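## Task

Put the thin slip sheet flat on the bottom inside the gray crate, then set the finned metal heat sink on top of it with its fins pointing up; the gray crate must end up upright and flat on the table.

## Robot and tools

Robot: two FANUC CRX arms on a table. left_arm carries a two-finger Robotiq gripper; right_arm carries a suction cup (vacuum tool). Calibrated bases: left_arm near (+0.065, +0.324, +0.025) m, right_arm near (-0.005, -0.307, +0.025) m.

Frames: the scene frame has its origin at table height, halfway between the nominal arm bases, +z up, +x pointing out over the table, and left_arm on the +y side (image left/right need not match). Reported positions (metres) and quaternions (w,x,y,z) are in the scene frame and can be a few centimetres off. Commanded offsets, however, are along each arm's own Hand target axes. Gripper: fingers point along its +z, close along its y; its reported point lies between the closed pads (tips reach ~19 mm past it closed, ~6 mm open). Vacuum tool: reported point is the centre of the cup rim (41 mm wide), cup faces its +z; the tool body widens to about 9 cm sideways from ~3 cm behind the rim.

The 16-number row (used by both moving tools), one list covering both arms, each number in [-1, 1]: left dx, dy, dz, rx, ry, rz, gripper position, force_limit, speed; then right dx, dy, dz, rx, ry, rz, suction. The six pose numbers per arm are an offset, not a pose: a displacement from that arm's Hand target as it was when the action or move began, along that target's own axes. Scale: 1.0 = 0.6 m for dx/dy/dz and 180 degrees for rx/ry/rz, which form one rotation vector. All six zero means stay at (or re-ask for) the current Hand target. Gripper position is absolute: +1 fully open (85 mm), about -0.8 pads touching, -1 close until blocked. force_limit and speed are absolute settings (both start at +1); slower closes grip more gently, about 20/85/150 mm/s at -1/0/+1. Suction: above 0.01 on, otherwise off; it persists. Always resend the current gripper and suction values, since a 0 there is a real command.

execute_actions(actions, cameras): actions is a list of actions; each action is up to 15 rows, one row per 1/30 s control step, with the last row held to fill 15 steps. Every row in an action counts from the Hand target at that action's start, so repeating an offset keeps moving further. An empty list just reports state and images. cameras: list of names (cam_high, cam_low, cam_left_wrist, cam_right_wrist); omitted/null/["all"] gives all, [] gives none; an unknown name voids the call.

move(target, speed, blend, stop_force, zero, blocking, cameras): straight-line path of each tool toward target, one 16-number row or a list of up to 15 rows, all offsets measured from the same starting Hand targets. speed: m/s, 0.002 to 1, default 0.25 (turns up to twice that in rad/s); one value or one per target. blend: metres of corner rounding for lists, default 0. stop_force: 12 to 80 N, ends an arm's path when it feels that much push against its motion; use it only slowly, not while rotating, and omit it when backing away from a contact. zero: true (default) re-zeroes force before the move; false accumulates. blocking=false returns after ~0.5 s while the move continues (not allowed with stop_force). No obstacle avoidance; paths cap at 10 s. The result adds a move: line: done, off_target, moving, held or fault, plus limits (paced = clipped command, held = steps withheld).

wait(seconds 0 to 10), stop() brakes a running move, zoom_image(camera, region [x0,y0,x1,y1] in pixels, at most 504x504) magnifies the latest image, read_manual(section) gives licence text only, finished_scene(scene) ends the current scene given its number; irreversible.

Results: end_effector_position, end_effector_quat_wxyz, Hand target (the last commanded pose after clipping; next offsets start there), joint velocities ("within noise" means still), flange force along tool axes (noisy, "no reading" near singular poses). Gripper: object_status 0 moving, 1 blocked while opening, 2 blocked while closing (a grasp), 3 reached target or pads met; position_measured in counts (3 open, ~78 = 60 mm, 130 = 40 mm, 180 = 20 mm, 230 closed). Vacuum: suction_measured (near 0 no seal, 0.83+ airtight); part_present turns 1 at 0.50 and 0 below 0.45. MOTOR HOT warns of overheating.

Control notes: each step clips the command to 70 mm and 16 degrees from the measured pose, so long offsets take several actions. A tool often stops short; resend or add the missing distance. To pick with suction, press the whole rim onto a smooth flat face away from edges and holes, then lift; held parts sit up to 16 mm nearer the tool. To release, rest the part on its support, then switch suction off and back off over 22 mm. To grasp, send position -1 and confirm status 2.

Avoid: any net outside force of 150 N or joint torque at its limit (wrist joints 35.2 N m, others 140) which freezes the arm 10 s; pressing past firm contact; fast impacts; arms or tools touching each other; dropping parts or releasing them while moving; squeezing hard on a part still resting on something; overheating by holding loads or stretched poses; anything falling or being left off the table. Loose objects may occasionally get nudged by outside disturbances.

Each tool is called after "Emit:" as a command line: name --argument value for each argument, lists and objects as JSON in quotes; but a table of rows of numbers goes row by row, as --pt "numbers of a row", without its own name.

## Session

Emit:
execute_actions --actions '[]'

Emit:
zoom_image --camera "cam_high" --region '[240, 110, 500, 220]'

Scene clock: 0.00 s.
left_arm: end_effector_position=(+0.5457, +0.0187, +0.2390) position_measured=3 object_status=3 end_effector_quat_wxyz=(-0.092, -0.646, +0.741, -0.155) | right_arm: end_effector_position=(+0.4338, -0.6953, +0.1902) suction_measured=0.00 part_present=0 end_effector_quat_wxyz=(+0.614, +0.185, +0.763, +0.085)
Joint positions: left_arm=[-0.157 0.152 -0.153 0.372 -1.167 1.462] | right_arm=[-0.997 0.267 -0.883 1.025 1.092 -0.744]
Joint velocities: within noise
Flange force (N): no reading
Hand target: left_arm +0.5457, +0.0187, +0.2390; -0.092, -0.646, +0.741, -0.155 | right_arm +0.4338, -0.6953, +0.1902; +0.614, +0.185, +0.763, +0.085
camera_calibration:
cam_left_wrist: T_world_to_cam=[[-0.99615, -0.06177, -0.0621999, 0.571524], [-0.0548255, 0.992664, -0.107757, 0.0628837], [0.0683998, -0.103932, -0.99223, 0.335031], [0, 0, 0, 1]] pos_world=[0.549855, 0.00770092, 0.374752]
cam_right_wrist: T_world_to_cam=[[-0.0854827, -0.947339, -0.308613, -0.552144], [-0.550603, 0.303068, -0.777808, 0.644071], [0.830379, 0.103434, -0.547515, -0.124465], [0, 0, 0, 1]] pos_world=[0.410782, -0.705391, 0.262419]

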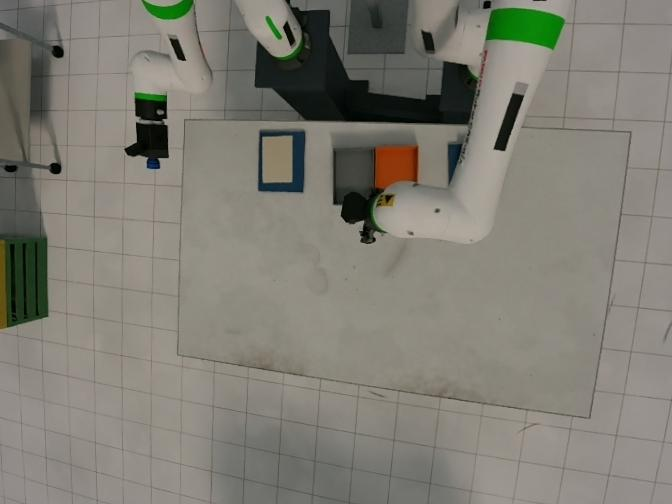

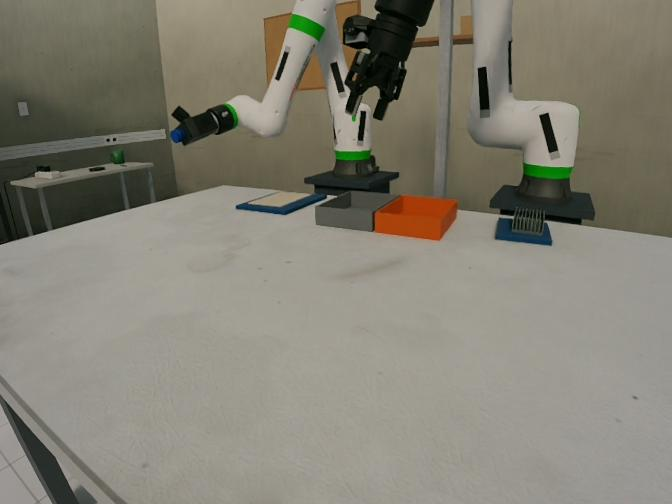

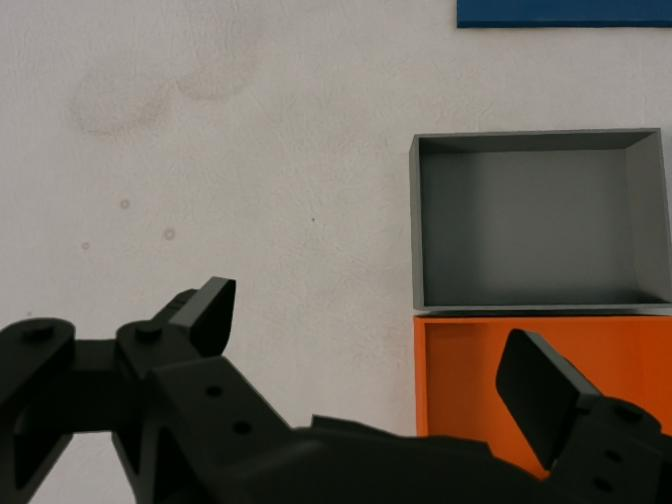

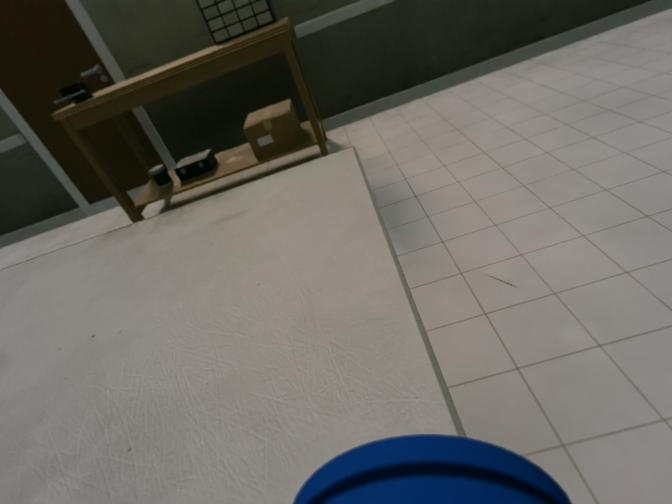

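Scaled by 1.938 from the camera's 672x504 image, which has a finer 960x720 frame.

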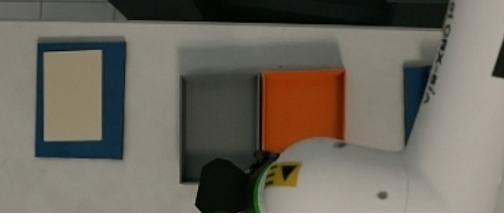

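Emit:
move --pt "-0.3683 0.2667 -0.2728 -0.1082 -0.0642 0.4509 1 1 1 -0.8692 0.3788 -0.0073 -0.0522 -0.2766 0.0787 0" --pt "-0.3683 0.2667 -0.2728 -0.1082 -0.0642 0.4509 1 1 1 -0.5995 0.2462 0.1462 0.0595 -0.0851 0.1183 0" --pt "-0.3683 0.2667 -0.2728 -0.1082 -0.0642 0.4509 1 1 1 -0.2782 0.1663 0.0803 0.1652 0.1114 0.1478 0" --pt "-0.3683 0.2667 -0.2728 -0.1082 -0.0642 0.4509 1 1 1 0.0538 0.9362 -0.1343 0.0589 0.4252 -0.1281 0" --speed 0.4 --blend '[0.03,0,0.03,0]'

Scene clock: 10.10 s.
left_arm: end_effector_position=(+0.4099, +0.2999, +0.3001) position_measured=3 object_status=3 end_effector_quat_wxyz=(+0.000, +0.000, +1.000, +0.000) | right_arm: end_effector_position=(+0.4499, -0.1600, +0.3805) suction_measured=0.00 part_present=0 end_effector_quat_wxyz=(+0.000, +0.000, +1.000, +0.000)
Joint positions: left_arm=[0.317 -0.27 -0.252 -0.001 -1.588 -0.314] | right_arm=[0.584 0.083 0.216 -0.001 -1.704 -0.587]
Joint velocities: within noise
Flange force (N): left_arm=[-0.6 0.3 0.7] | right_arm=[5.7 1.9 -1.2]
Hand target: left_arm +0.4099, +0.2999, +0.3001; +0.000, +0.000, +1.000, +0.000 | right_arm +0.4499, -0.1599, +0.3805; +0.000, +0.000, +1.000, +0.000
Off the commanded pose: left_arm 0.000 m, 0 deg | right_arm 0.000 m, 0 deg.
move: done
camera_calibration:
cam_left_wrist: T_world_to_cam=[[-0.183983, 0.982809, -0.0153723, -0.202872], [0.951441, 0.181994, 0.24827, -0.493219], [0.246799, 0.0310516, -0.968569, 0.313451], [0, 0, 0, 1]] pos_world=[0.354585, 0.279414, 0.422932]
cam_right_wrist: T_world_to_cam=[[0.0725285, -0.994021, -0.0816169, -0.149889], [-0.918702, -0.098438, 0.382487, 0.298632], [-0.388235, 0.0472404, -0.920349, 0.592124], [0, 0, 0, 1]] pos_world=[0.515108, -0.147569, 0.418504]

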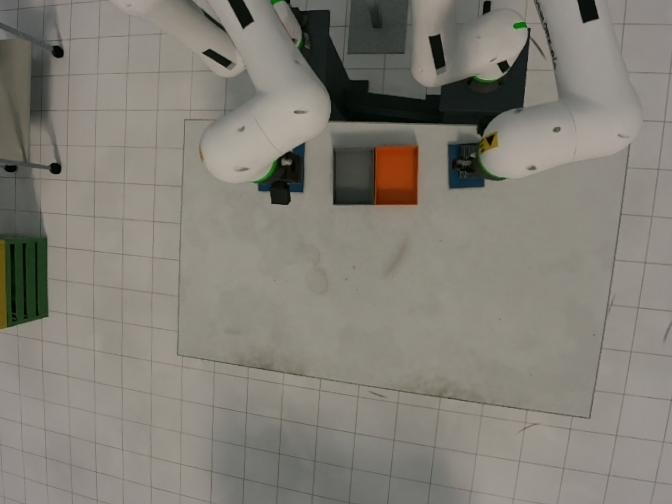

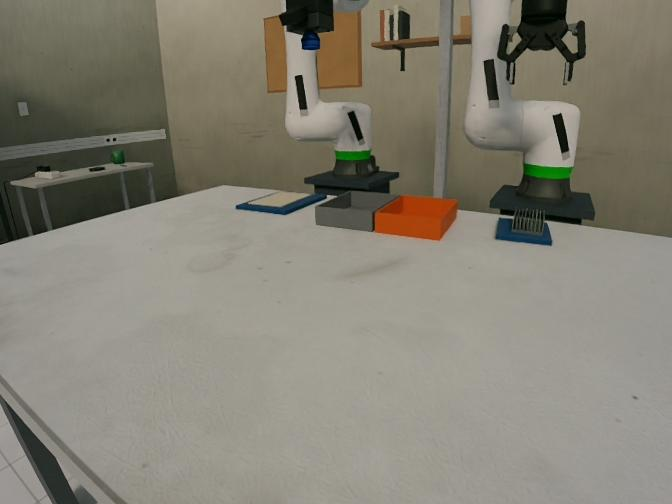

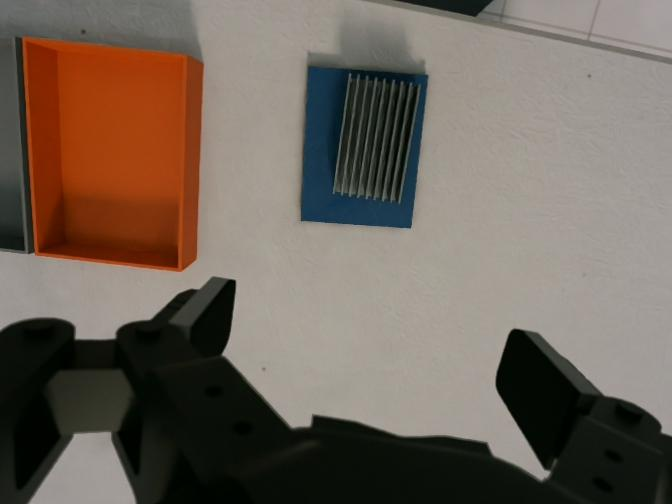

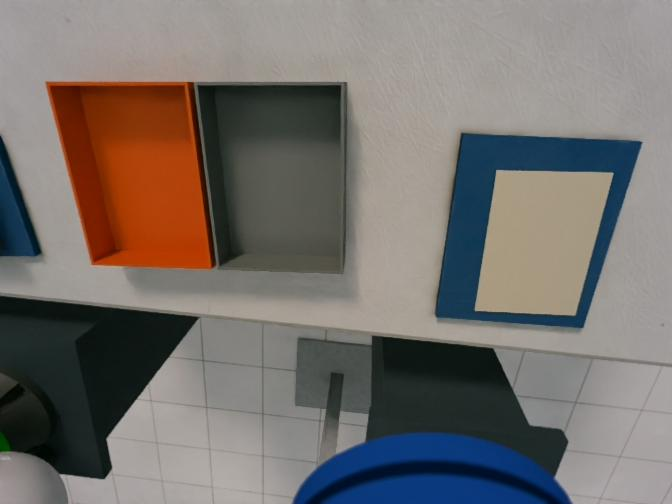

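Excellent, normal configuration reached. Zooms for measurement.

Emit:
zoom_image --camera "cam_right_wrist" --region '[180, 70, 360, 290]'

Emit:
zoom_image --camera "cam_right_wrist" --region '[460, 150, 640, 330]'

Emit:
zoom_image --camera "cam_left_wrist" --region '[290, 50, 450, 240]'

Scaled by 2.291 from the camera's 672x504 image, which has a finer 960x720 frame.

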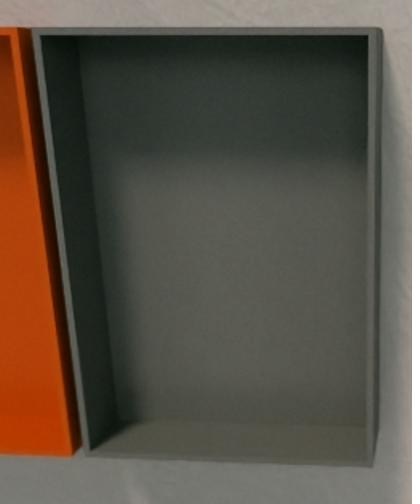

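Scaled by 2.800 from the camera's 672x504 image, which has a finer 960x720 frame.

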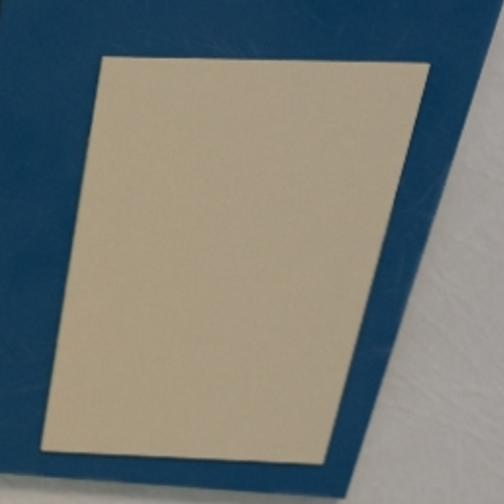

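Scaled by 2.653 from the camera's 672x504 image, which has a finer 960x720 frame.

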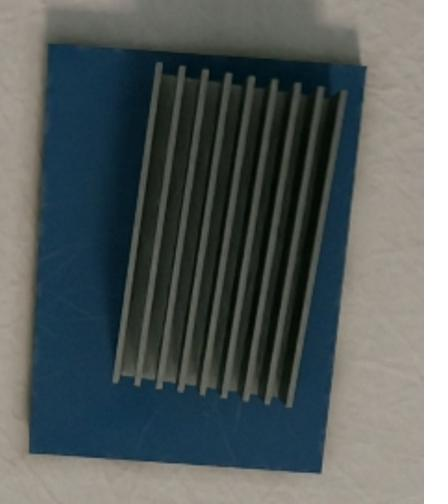

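Emit:
move --target '[0.1028,0.0137,0.4,0,0,-0.0161,1,-0.5,-1,0.139,-0.3043,0.5508,0,0,-0.0222,0]' --speed 0.3 --cameras '["cam_left_wrist","cam_right_wrist"]'

Scene clock: 13.73 s.
left_arm: end_effector_position=(+0.3482, +0.3082, +0.0601) position_measured=3 object_status=3 end_effector_quat_wxyz=(+0.000, -0.026, +1.000, +0.000) | right_arm: end_effector_position=(+0.3663, -0.3423, +0.0499) suction_measured=0.00 part_present=0 end_effector_quat_wxyz=(+0.000, -0.035, +0.999, +0.000)
Joint positions: left_arm=[0.422 -0.27 -0.841 -0.001 -1 -0.368] | right_arm=[0.257 0.046 -0.646 -0.001 -0.879 -0.189]
Joint velocities: within noise
Flange force (N): left_arm=[-3.3 0.0 2.1] | right_arm=[6.0 5.6 -4.3]
Hand target: left_arm +0.3481, +0.3082, +0.0601; +0.000, -0.026, +1.000, +0.000 | right_arm +0.3664, -0.3423, +0.0499; +0.000, -0.035, +0.999, +0.000
Off the commanded pose: left_arm 0.000 m, 0 deg | right_arm 0.000 m, 0 deg.
move: done
camera_calibration:
cam_left_wrist: T_world_to_cam=[[-0.233374, 0.972267, -0.0152927, -0.205638], [0.941034, 0.229782, 0.248304, -0.387542], [0.244932, 0.0435566, -0.968561, 0.0927645], [0, 0, 0, 1]] pos_world=[0.293979, 0.284945, 0.182932]
cam_right_wrist: T_world_to_cam=[[0.141606, -0.986553, -0.0816108, -0.374775], [-0.90958, -0.162205, 0.382563, 0.305192], [-0.390657, 0.0200582, -0.920318, 0.255613], [0, 0, 0, 1]] pos_world=[0.430524, -0.325359, 0.0879039]
Images, in order (width x height): cam_left_wrist 672x504, cam_right_wrist 672x504.

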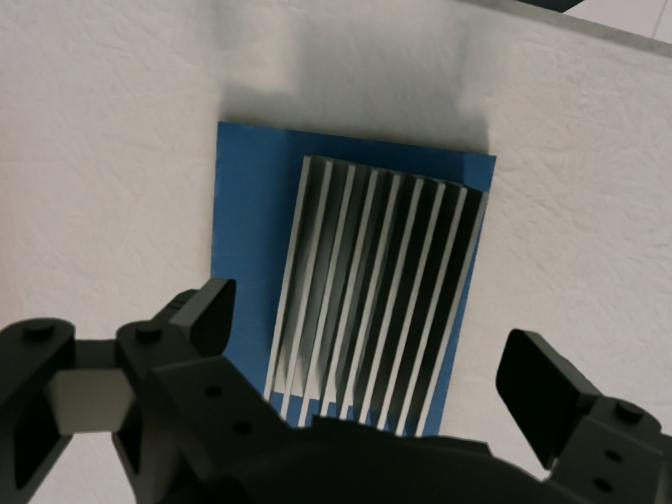

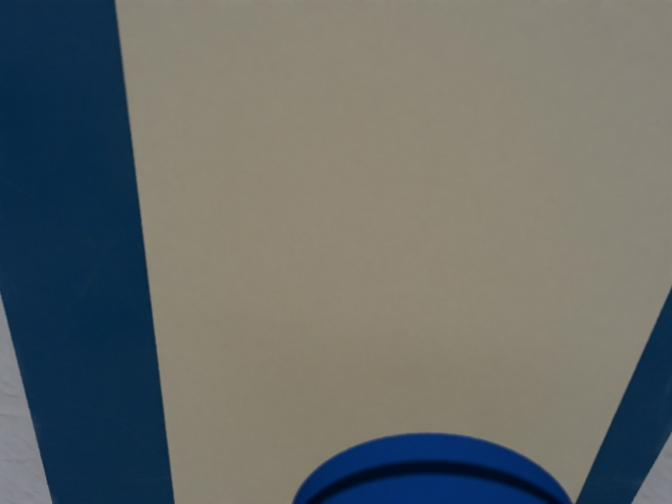

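Emit:
move --target '[0,0,0.0517,0,0,0,1,-0.5,-1,0,0,0.0732,0,0,0,1]' --speed 0.035 --stop_force 14 --cameras '[]'

Emit:
move --target '[0,0,0,0,0,0,-1,-0.5,-1,0,0,-0.1567,0,0,0,1]' --speed 0.15 --cameras '["cam_left_wrist","cam_low"]'

Scene clock: 16.23 s.
left_arm: end_effector_position=(+0.3481, +0.3082, +0.0291) position_measured=3 object_status=3 end_effector_quat_wxyz=(+0.000, -0.026, +1.000, +0.000) | right_arm: end_effector_position=(+0.3664, -0.3422, +0.0060) suction_measured=0.89 part_present=1 end_effector_quat_wxyz=(+0.000, -0.035, +0.999, +0.000)
Joint positions: left_arm=[0.422 -0.202 -0.881 -0.001 -0.892 -0.368] | right_arm=[0.257 0.14 -0.681 -0.001 -0.75 -0.189]
Joint velocities: within noise
Flange force (N): left_arm=[-2.5 0.1 1.9] | right_arm=[6.0 5.0 -6.2]
Hand target: left_arm +0.3481, +0.3082, +0.0291; +0.000, -0.026, +1.000, +0.000 | right_arm +0.3664, -0.3422, +0.0060; +0.000, -0.035, +0.999, +0.000
Off the commanded pose: left_arm 0.000 m, 0 deg | right_arm 0.000 m, 0 deg.
move: done
No camera images: "cameras" was empty.

Scene clock: 17.90 s.
left_arm: end_effector_position=(+0.3481, +0.3082, +0.0291) position_measured=78 object_status=0 end_effector_quat_wxyz=(+0.000, -0.026, +1.000, +0.000) | right_arm: end_effector_position=(+0.3665, -0.3423, +0.1000) suction_measured=0.89 part_present=1 end_effector_quat_wxyz=(+0.000, -0.035, +0.999, +0.000)
Joint positions: left_arm=[0.422 -0.202 -0.881 -0.001 -0.892 -0.368] | right_arm=[0.256 -0.041 -0.59 -0.001 -1.022 -0.189]
Joint velocities: within noise
Flange force (N): left_arm=[3.6 0.7 -20.0] | right_arm=[6.9 5.6 -3.7]
Hand target: left_arm +0.3481, +0.3082, +0.0291; +0.000, -0.026, +1.000, +0.000 | right_arm +0.3665, -0.3423, +0.1000; +0.000, -0.035, +0.999, +0.000
Off the commanded pose: left_arm 0.000 m, 0 deg | right_arm 0.000 m, 0 deg.
move: done
camera_calibration:
cam_left_wrist: T_world_to_cam=[[-0.233465, 0.972244, -0.0153174, -0.206076], [0.941011, 0.229877, 0.248302, -0.379865], [0.244932, 0.043556, -0.968562, 0.0627393], [0, 0, 0, 1]] pos_world=[0.293979, 0.284946, 0.151932]
Images, in order (width x height): cam_low 672x504, cam_left_wrist 672x504.

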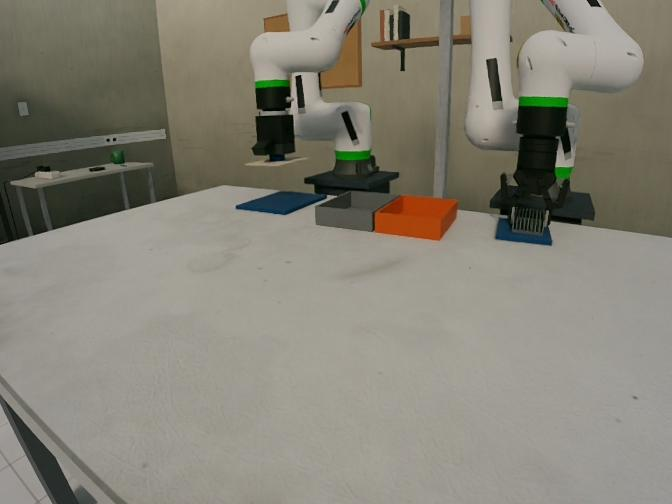

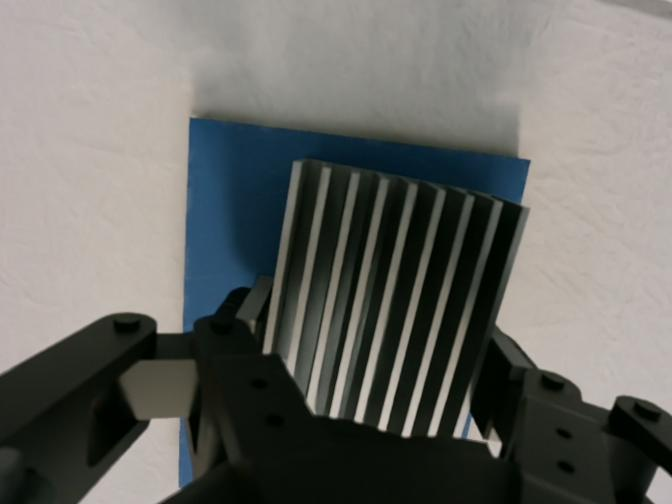

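Emit:
move --pt "0 0 -0.12 0 0 0 -1 -0.5 -1 -0.05 0.2 0 0 0 0 1" --pt "-0.1107 -0.1858 -0.15 0 0 -0.0061 -1 -0.5 -1 -0.1117 0.4577 0 0 0 0 1" --pt "-0.1107 -0.1858 -0.15 0 0 -0.0061 -1 -0.5 -1 -0.1117 0.4577 0.075 0 0 0 1" --blend '[0.03,0.02,0]' --cameras '["cam_high","cam_low"]'

Emit:
zoom_image --camera "cam_high" --region '[300, 125, 410, 225]'

Emit:
zoom_image --camera "cam_low" --region '[280, 120, 470, 250]'

Scene clock: 20.30 s.
left_arm: end_effector_position=(+0.4202, +0.2002, +0.1190) position_measured=78 object_status=2 end_effector_quat_wxyz=(+0.000, -0.035, +0.999, +0.000) | right_arm: end_effector_position=(+0.4141, -0.0637, +0.0552) suction_measured=0.89 part_present=1 end_effector_quat_wxyz=(+0.000, -0.035, +0.999, +0.000)
Joint positions: left_arm=[0.019 -0.083 -0.533 -0.001 -1.121 0.053] | right_arm=[0.793 0.293 -0.333 -0.001 -0.944 -0.726]
Joint velocities: within noise
Flange force (N): left_arm=[-0.8 0.1 3.0] | right_arm=[7.7 -0.4 -5.2]
Hand target: left_arm +0.4202, +0.2002, +0.1190; +0.000, -0.035, +0.999, +0.000 | right_arm +0.4141, -0.0637, +0.0552; +0.000, -0.035, +0.999, +0.000
Off the commanded pose: left_arm 0.000 m, 0 deg | right_arm 0.000 m, 0 deg.
move: done
Images, in order (width x height): cam_high 672x504, cam_low 672x504.

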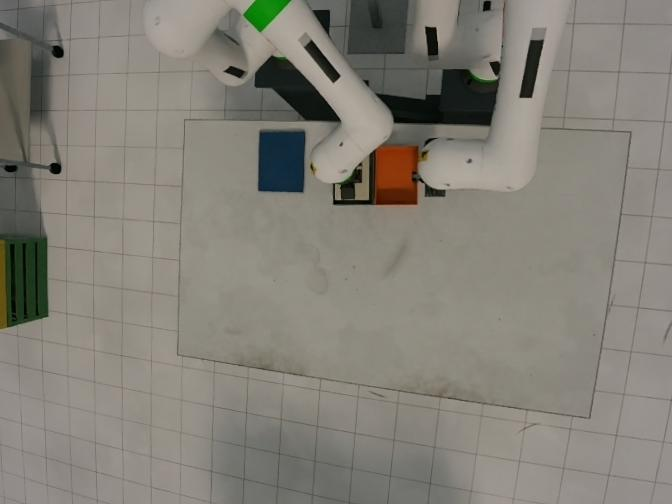

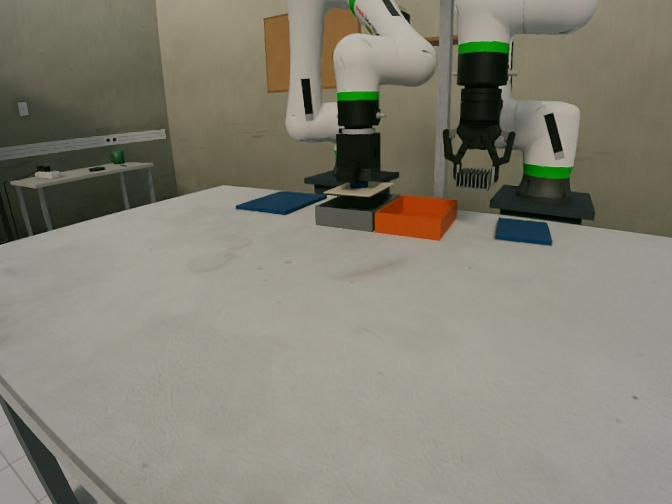

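Scaled by 4.582 from the camera's 672x504 image, which has a finer 960x720 frame.

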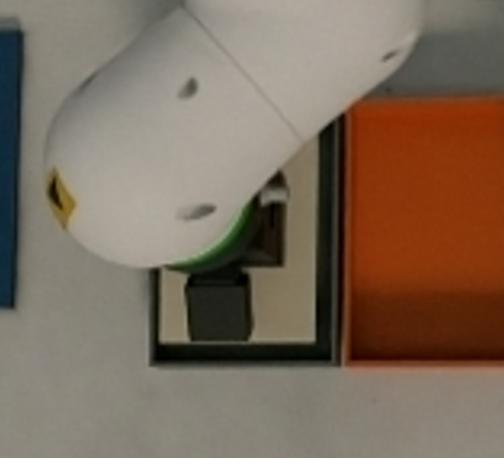

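Scaled by 2.653 from the camera's 672x504 image, which has a finer 960x720 frame.

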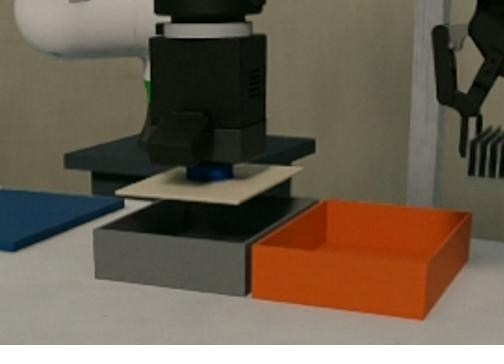

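Emit:
move --target '[0,0,0,0,0,0,-1,-0.5,-1,0,0,0.1078,0,0,0,1]' --speed 0.06 --stop_force 15 --cameras '[]'

Emit:
execute_actions --actions '[[[0,0,0,0,0,0,-1,-0.5,-1,0,0,0,0,0,0,0]]]' --cameras '[]'

Emit:
move --target '[0,0,0,0,0,0,-1,-0.5,-1,0,0,-0.065,0,0,0,0]' --speed 0.06 --cameras '["cam_high"]'

Emit:
zoom_image --camera "cam_high" --region '[300, 125, 410, 225]'

Scene clock: 22.70 s.
left_arm: end_effector_position=(+0.4202, +0.2002, +0.1190) position_measured=78 object_status=2 end_effector_quat_wxyz=(+0.000, -0.035, +0.999, +0.000) | right_arm: end_effector_position=(+0.4141, -0.0636, -0.0095) suction_measured=0.89 part_present=1 end_effector_quat_wxyz=(+0.000, -0.035, +0.999, +0.000)
Joint positions: left_arm=[0.019 -0.083 -0.533 -0.001 -1.121 0.053] | right_arm=[0.793 0.402 -0.375 -0.001 -0.793 -0.726]
Joint velocities: within noise
Flange force (N): left_arm=[-0.8 0.1 2.9] | right_arm=[7.2 0.0 -5.9]
Hand target: left_arm +0.4202, +0.2002, +0.1190; +0.000, -0.035, +0.999, +0.000 | right_arm +0.4141, -0.0636, -0.0095; +0.000, -0.035, +0.999, +0.000
Off the commanded pose: left_arm 0.000 m, 0 deg | right_arm 0.000 m, 0 deg.
move: done
No camera images: "cameras" was empty.

Scene clock: 23.40 s.
left_arm: end_effector_position=(+0.4202, +0.2002, +0.1190) position_measured=78 object_status=2 end_effector_quat_wxyz=(+0.000, -0.035, +0.999, +0.000) | right_arm: end_effector_position=(+0.4141, -0.0636, -0.0095) suction_measured=0.00 part_present=0 end_effector_quat_wxyz=(+0.000, -0.035, +0.999, +0.000)
Joint positions: left_arm=[0.019 -0.083 -0.533 -0.001 -1.121 0.053] | right_arm=[0.793 0.402 -0.375 -0.001 -0.793 -0.726]
Joint velocities: within noise
Flange force (N): left_arm=[-0.9 -0.6 2.8] | right_arm=[7.7 0.4 -19.5]
Hand target: left_arm +0.4202, +0.2002, +0.1190; +0.000, -0.035, +0.999, +0.000 | right_arm +0.4141, -0.0636, -0.0095; +0.000, -0.035, +0.999, +0.000
Off the commanded pose: left_arm 0.000 m, 0 deg | right_arm 0.000 m, 0 deg.
No camera images: "cameras" was empty.

Scene clock: 24.43 s.
left_arm: end_effector_position=(+0.4202, +0.2002, +0.1190) position_measured=78 object_status=2 end_effector_quat_wxyz=(+0.000, -0.035, +0.999, +0.000) | right_arm: end_effector_position=(+0.4141, -0.0636, +0.0295) suction_measured=0.00 part_present=0 end_effector_quat_wxyz=(+0.000, -0.035, +0.999, +0.000)
Joint positions: left_arm=[0.019 -0.083 -0.533 -0.001 -1.121 0.053] | right_arm=[0.793 0.334 -0.353 -0.001 -0.884 -0.726]
Joint velocities: within noise
Flange force (N): left_arm=[-0.5 0.0 2.7] | right_arm=[6.0 0.5 -5.6]
Hand target: left_arm +0.4202, +0.2002, +0.1190; +0.000, -0.035, +0.999, +0.000 | right_arm +0.4141, -0.0636, +0.0295; +0.000, -0.035, +0.999, +0.000
Off the commanded pose: left_arm 0.000 m, 0 deg | right_arm 0.000 m, 0 deg.
move: done
Images, in order (width x height): cam_high 672x504.

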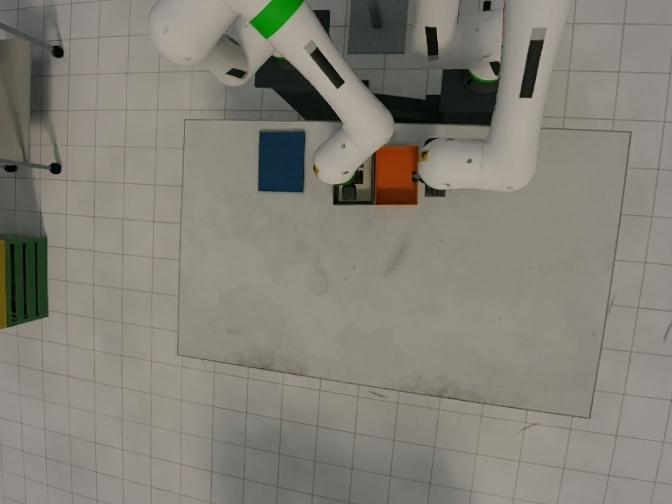

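Scaled by 4.582 from the camera's 672x504 image, which has a finer 960x720 frame.

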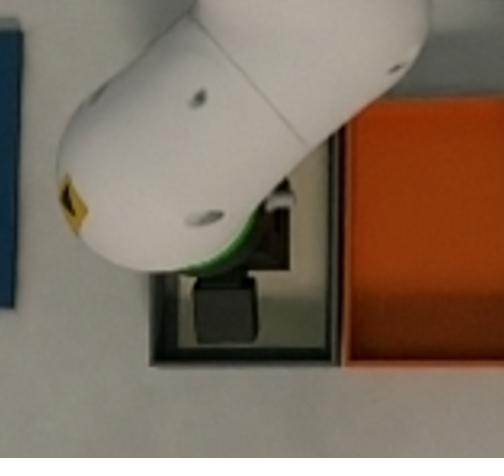

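Emit:
move --pt "0 0 0 0 0 0 -1 -0.5 -1 0 0 -0.15 0 0 0 0" --pt "0.01 -0.12 0 0 0 0 -1 -0.5 -1 0.05 -0.3 -0.25 0 0 0 0" --pt "0.0371 -0.4347 0.0317 0 0 0 -1 -0.5 -1 0.1 -0.6 -0.25 0 0 0 0" --blend '[0.03,0.05,0]' --cameras '["cam_left_wrist","cam_low"]'

Scene clock: 27.23 s.
left_arm: end_effector_position=(+0.4163, -0.0615, +0.0998) position_measured=78 object_status=2 end_effector_quat_wxyz=(+0.000, -0.035, +0.999, +0.000) | right_arm: end_effector_position=(+0.3794, -0.4270, +0.1793) suction_measured=0.00 part_present=0 end_effector_quat_wxyz=(+0.000, -0.035, +0.999, +0.000)
Joint positions: left_arm=[-0.578 0.296 -0.161 0 -1.114 0.65] | right_arm=[0.022 -0.057 -0.4 -0.001 -1.228 0.045]
Joint velocities: within noise
Flange force (N): left_arm=[0.8 1.4 2.5] | right_arm=[7.2 6.9 -2.0]
Hand target: left_arm +0.4163, -0.0615, +0.0998; +0.000, -0.035, +0.999, +0.000 | right_arm +0.3794, -0.4271, +0.1793; +0.000, -0.035, +0.999, +0.000
Off the commanded pose: left_arm 0.000 m, 0 deg | right_arm 0.000 m, 0 deg.
move: done
camera_calibration:
cam_left_wrist: T_world_to_cam=[[-0.252044, 0.967594, -0.0153285, 0.17777], [0.936422, 0.247859, 0.248356, -0.3736], [0.244107, 0.0482427, -0.968548, 0.131249], [0, 0, 0, 1]] pos_world=[0.362614, -0.0857411, 0.222632]
Images, in order (width x height): cam_low 672x504, cam_left_wrist 672x504.

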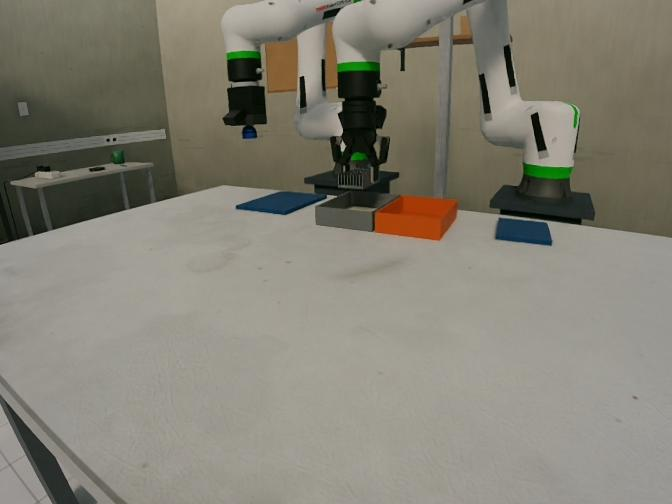

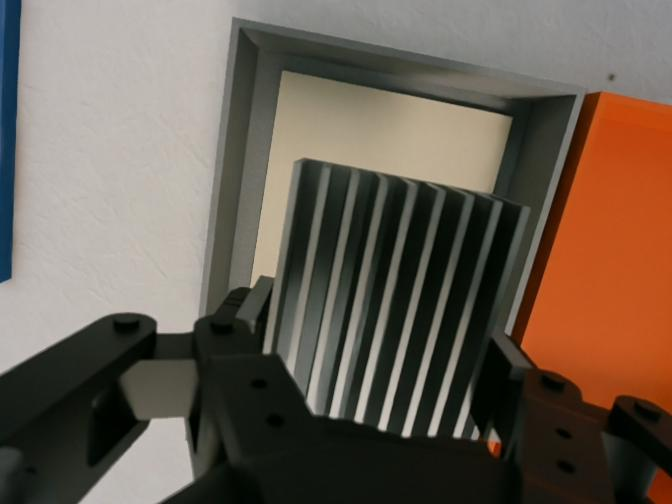

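Emit:
move --target '[0,0.001,0.105,0,0,0,-1,-0.5,-1,0,0,0,0,0,0,0]' --speed 0.15 --cameras '[]'

Emit:
move --target '[0,0,0.035,0,0,0,-1,-0.5,-1,0,0,0,0,0,0,0]' --speed 0.02 --stop_force 12 --cameras '["cam_left_wrist"]'

Scene clock: 28.50 s.
left_arm: end_effector_position=(+0.4163, -0.0608, +0.0368) position_measured=78 object_status=2 end_effector_quat_wxyz=(+0.000, -0.035, +0.999, +0.000) | right_arm: end_effector_position=(+0.3794, -0.4271, +0.1793) suction_measured=0.00 part_present=0 end_effector_quat_wxyz=(+0.000, -0.035, +0.999, +0.000)
Joint positions: left_arm=[-0.577 0.374 -0.225 0 -0.973 0.649] | right_arm=[0.022 -0.057 -0.4 -0.001 -1.228 0.045]
Joint velocities: within noise
Flange force (N): left_arm=[0.9 1.6 1.4] | right_arm=[5.0 6.0 -3.3]
Hand target: left_arm +0.4163, -0.0609, +0.0368; +0.000, -0.035, +0.999, +0.000 | right_arm +0.3794, -0.4271, +0.1793; +0.000, -0.035, +0.999, +0.000
Off the commanded pose: left_arm 0.000 m, 0 deg | right_arm 0.000 m, 0 deg.
move: done
No camera images: "cameras" was empty.

Scene clock: 29.77 s.
left_arm: end_effector_position=(+0.4164, -0.0610, +0.0241) position_measured=78 object_status=2 end_effector_quat_wxyz=(+0.000, -0.035, +0.999, +0.000) | right_arm: end_effector_position=(+0.3794, -0.4271, +0.1793) suction_measured=0.00 part_present=0 end_effector_quat_wxyz=(+0.000, -0.035, +0.999, +0.000)
Joint positions: left_arm=[-0.577 0.392 -0.235 0 -0.944 0.649] | right_arm=[0.022 -0.057 -0.4 -0.001 -1.228 0.045]
Joint velocities: within noise
Flange force (N): left_arm=[-0.5 -1.1 -16.1] | right_arm=[5.9 6.1 -3.2]
Hand target: left_arm +0.4164, -0.0610, +0.0241; +0.000, -0.035, +0.999, +0.000 (not the last commanded pose) | right_arm +0.3794, -0.4271, +0.1793; +0.000, -0.035, +0.999, +0.000
Off the commanded pose: left_arm 0.008 m, 0 deg | right_arm 0.000 m, 0 deg.
move: contact (left_arm)
camera_calibration:
cam_left_wrist: T_world_to_cam=[[-0.252145, 0.967559, -0.0158625, 0.176261], [0.936289, 0.248073, 0.248642, -0.354992], [0.244511, 0.0478422, -0.968465, 0.0576901], [0, 0, 0, 1]] pos_world=[0.362713, -0.0852391, 0.146933]
Images, in order (width x height): cam_left_wrist 672x504.

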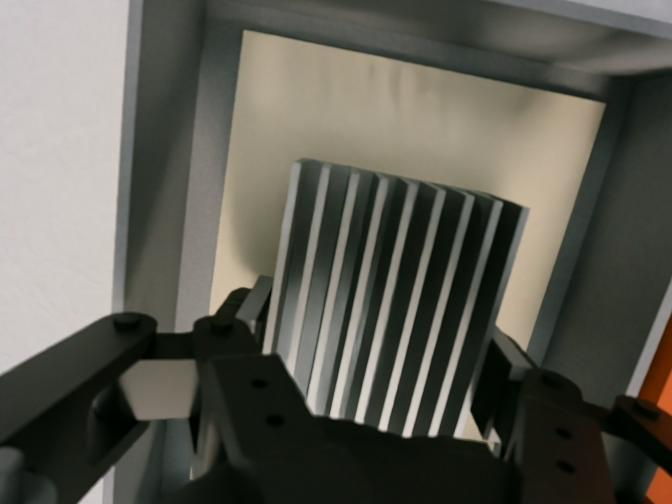

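Emit:
execute_actions --actions '[[[0,0,0,0,0,0,0.75,-0.5,-1,0,0,0,0,0,0,0]]]' --cameras '[]'

Emit:
move --target '[0,0,-0.16,0,0,0,0.75,-0.5,-1,0,0,0,0,0,0,0]' --speed 0.12 --cameras '["cam_left_wrist","cam_low"]'

Scene clock: 31.27 s.
left_arm: end_effector_position=(+0.4164, -0.0610, +0.0241) position_measured=35 object_status=0 end_effector_quat_wxyz=(+0.000, -0.035, +0.999, +0.000) | right_arm: end_effector_position=(+0.3794, -0.4271, +0.1793) suction_measured=0.00 part_present=0 end_effector_quat_wxyz=(+0.000, -0.035, +0.999, +0.000)
Joint positions: left_arm=[-0.577 0.392 -0.235 0 -0.944 0.649] | right_arm=[0.022 -0.057 -0.4 -0.001 -1.228 0.045]
Joint velocities: within noise
Flange force (N): left_arm=[0.2 0.5 -0.2] | right_arm=[6.0 5.9 -3.5]
Hand target: left_arm +0.4164, -0.0610, +0.0241; +0.000, -0.035, +0.999, +0.000 | right_arm +0.3794, -0.4271, +0.1793; +0.000, -0.035, +0.999, +0.000
Off the commanded pose: left_arm 0.000 m, 0 deg | right_arm 0.000 m, 0 deg.
No camera images: "cameras" was empty.

Scene clock: 32.50 s.
left_arm: end_effector_position=(+0.4164, -0.0610, +0.1201) position_measured=35 object_status=3 end_effector_quat_wxyz=(+0.000, -0.035, +0.999, +0.000) | right_arm: end_effector_position=(+0.3794, -0.4271, +0.1793) suction_measured=0.00 part_present=0 end_effector_quat_wxyz=(+0.000, -0.035, +0.999, +0.000)
Joint positions: left_arm=[-0.577 0.274 -0.138 0 -1.159 0.649] | right_arm=[0.022 -0.057 -0.4 -0.001 -1.228 0.045]
Joint velocities: within noise
Flange force (N): left_arm=[-0.1 -0.1 0.1] | right_arm=[5.7 6.2 -3.3]
Hand target: left_arm +0.4164, -0.0610, +0.1201; +0.000, -0.035, +0.999, +0.000 | right_arm +0.3794, -0.4271, +0.1793; +0.000, -0.035, +0.999, +0.000
Off the commanded pose: left_arm 0.000 m, 0 deg | right_arm 0.000 m, 0 deg.
move: done
camera_calibration:
cam_left_wrist: T_world_to_cam=[[-0.252048, 0.967586, -0.015782, 0.177706], [0.936371, 0.247968, 0.248439, -0.378758], [0.244299, 0.0478406, -0.968519, 0.150777], [0, 0, 0, 1]] pos_world=[0.362613, -0.0852392, 0.242933]
Images, in order (width x height): cam_low 672x504, cam_left_wrist 672x504.

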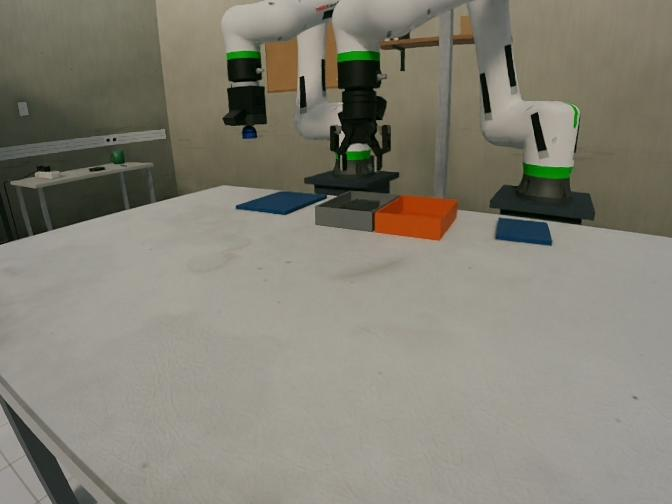

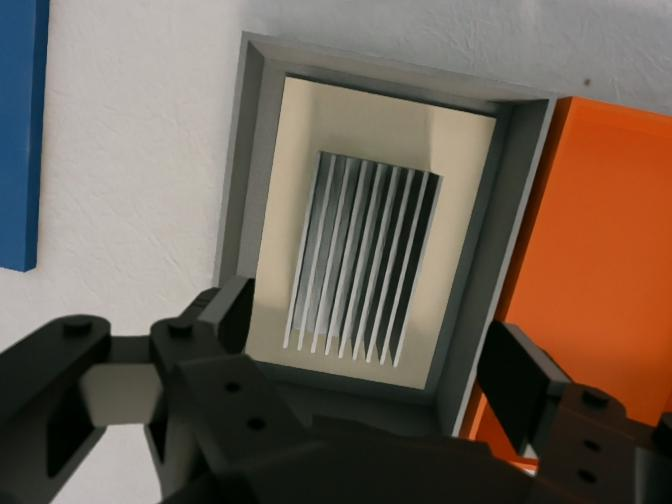

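Emit:
finished_scene --scene 3

The scene is finished: the task was done.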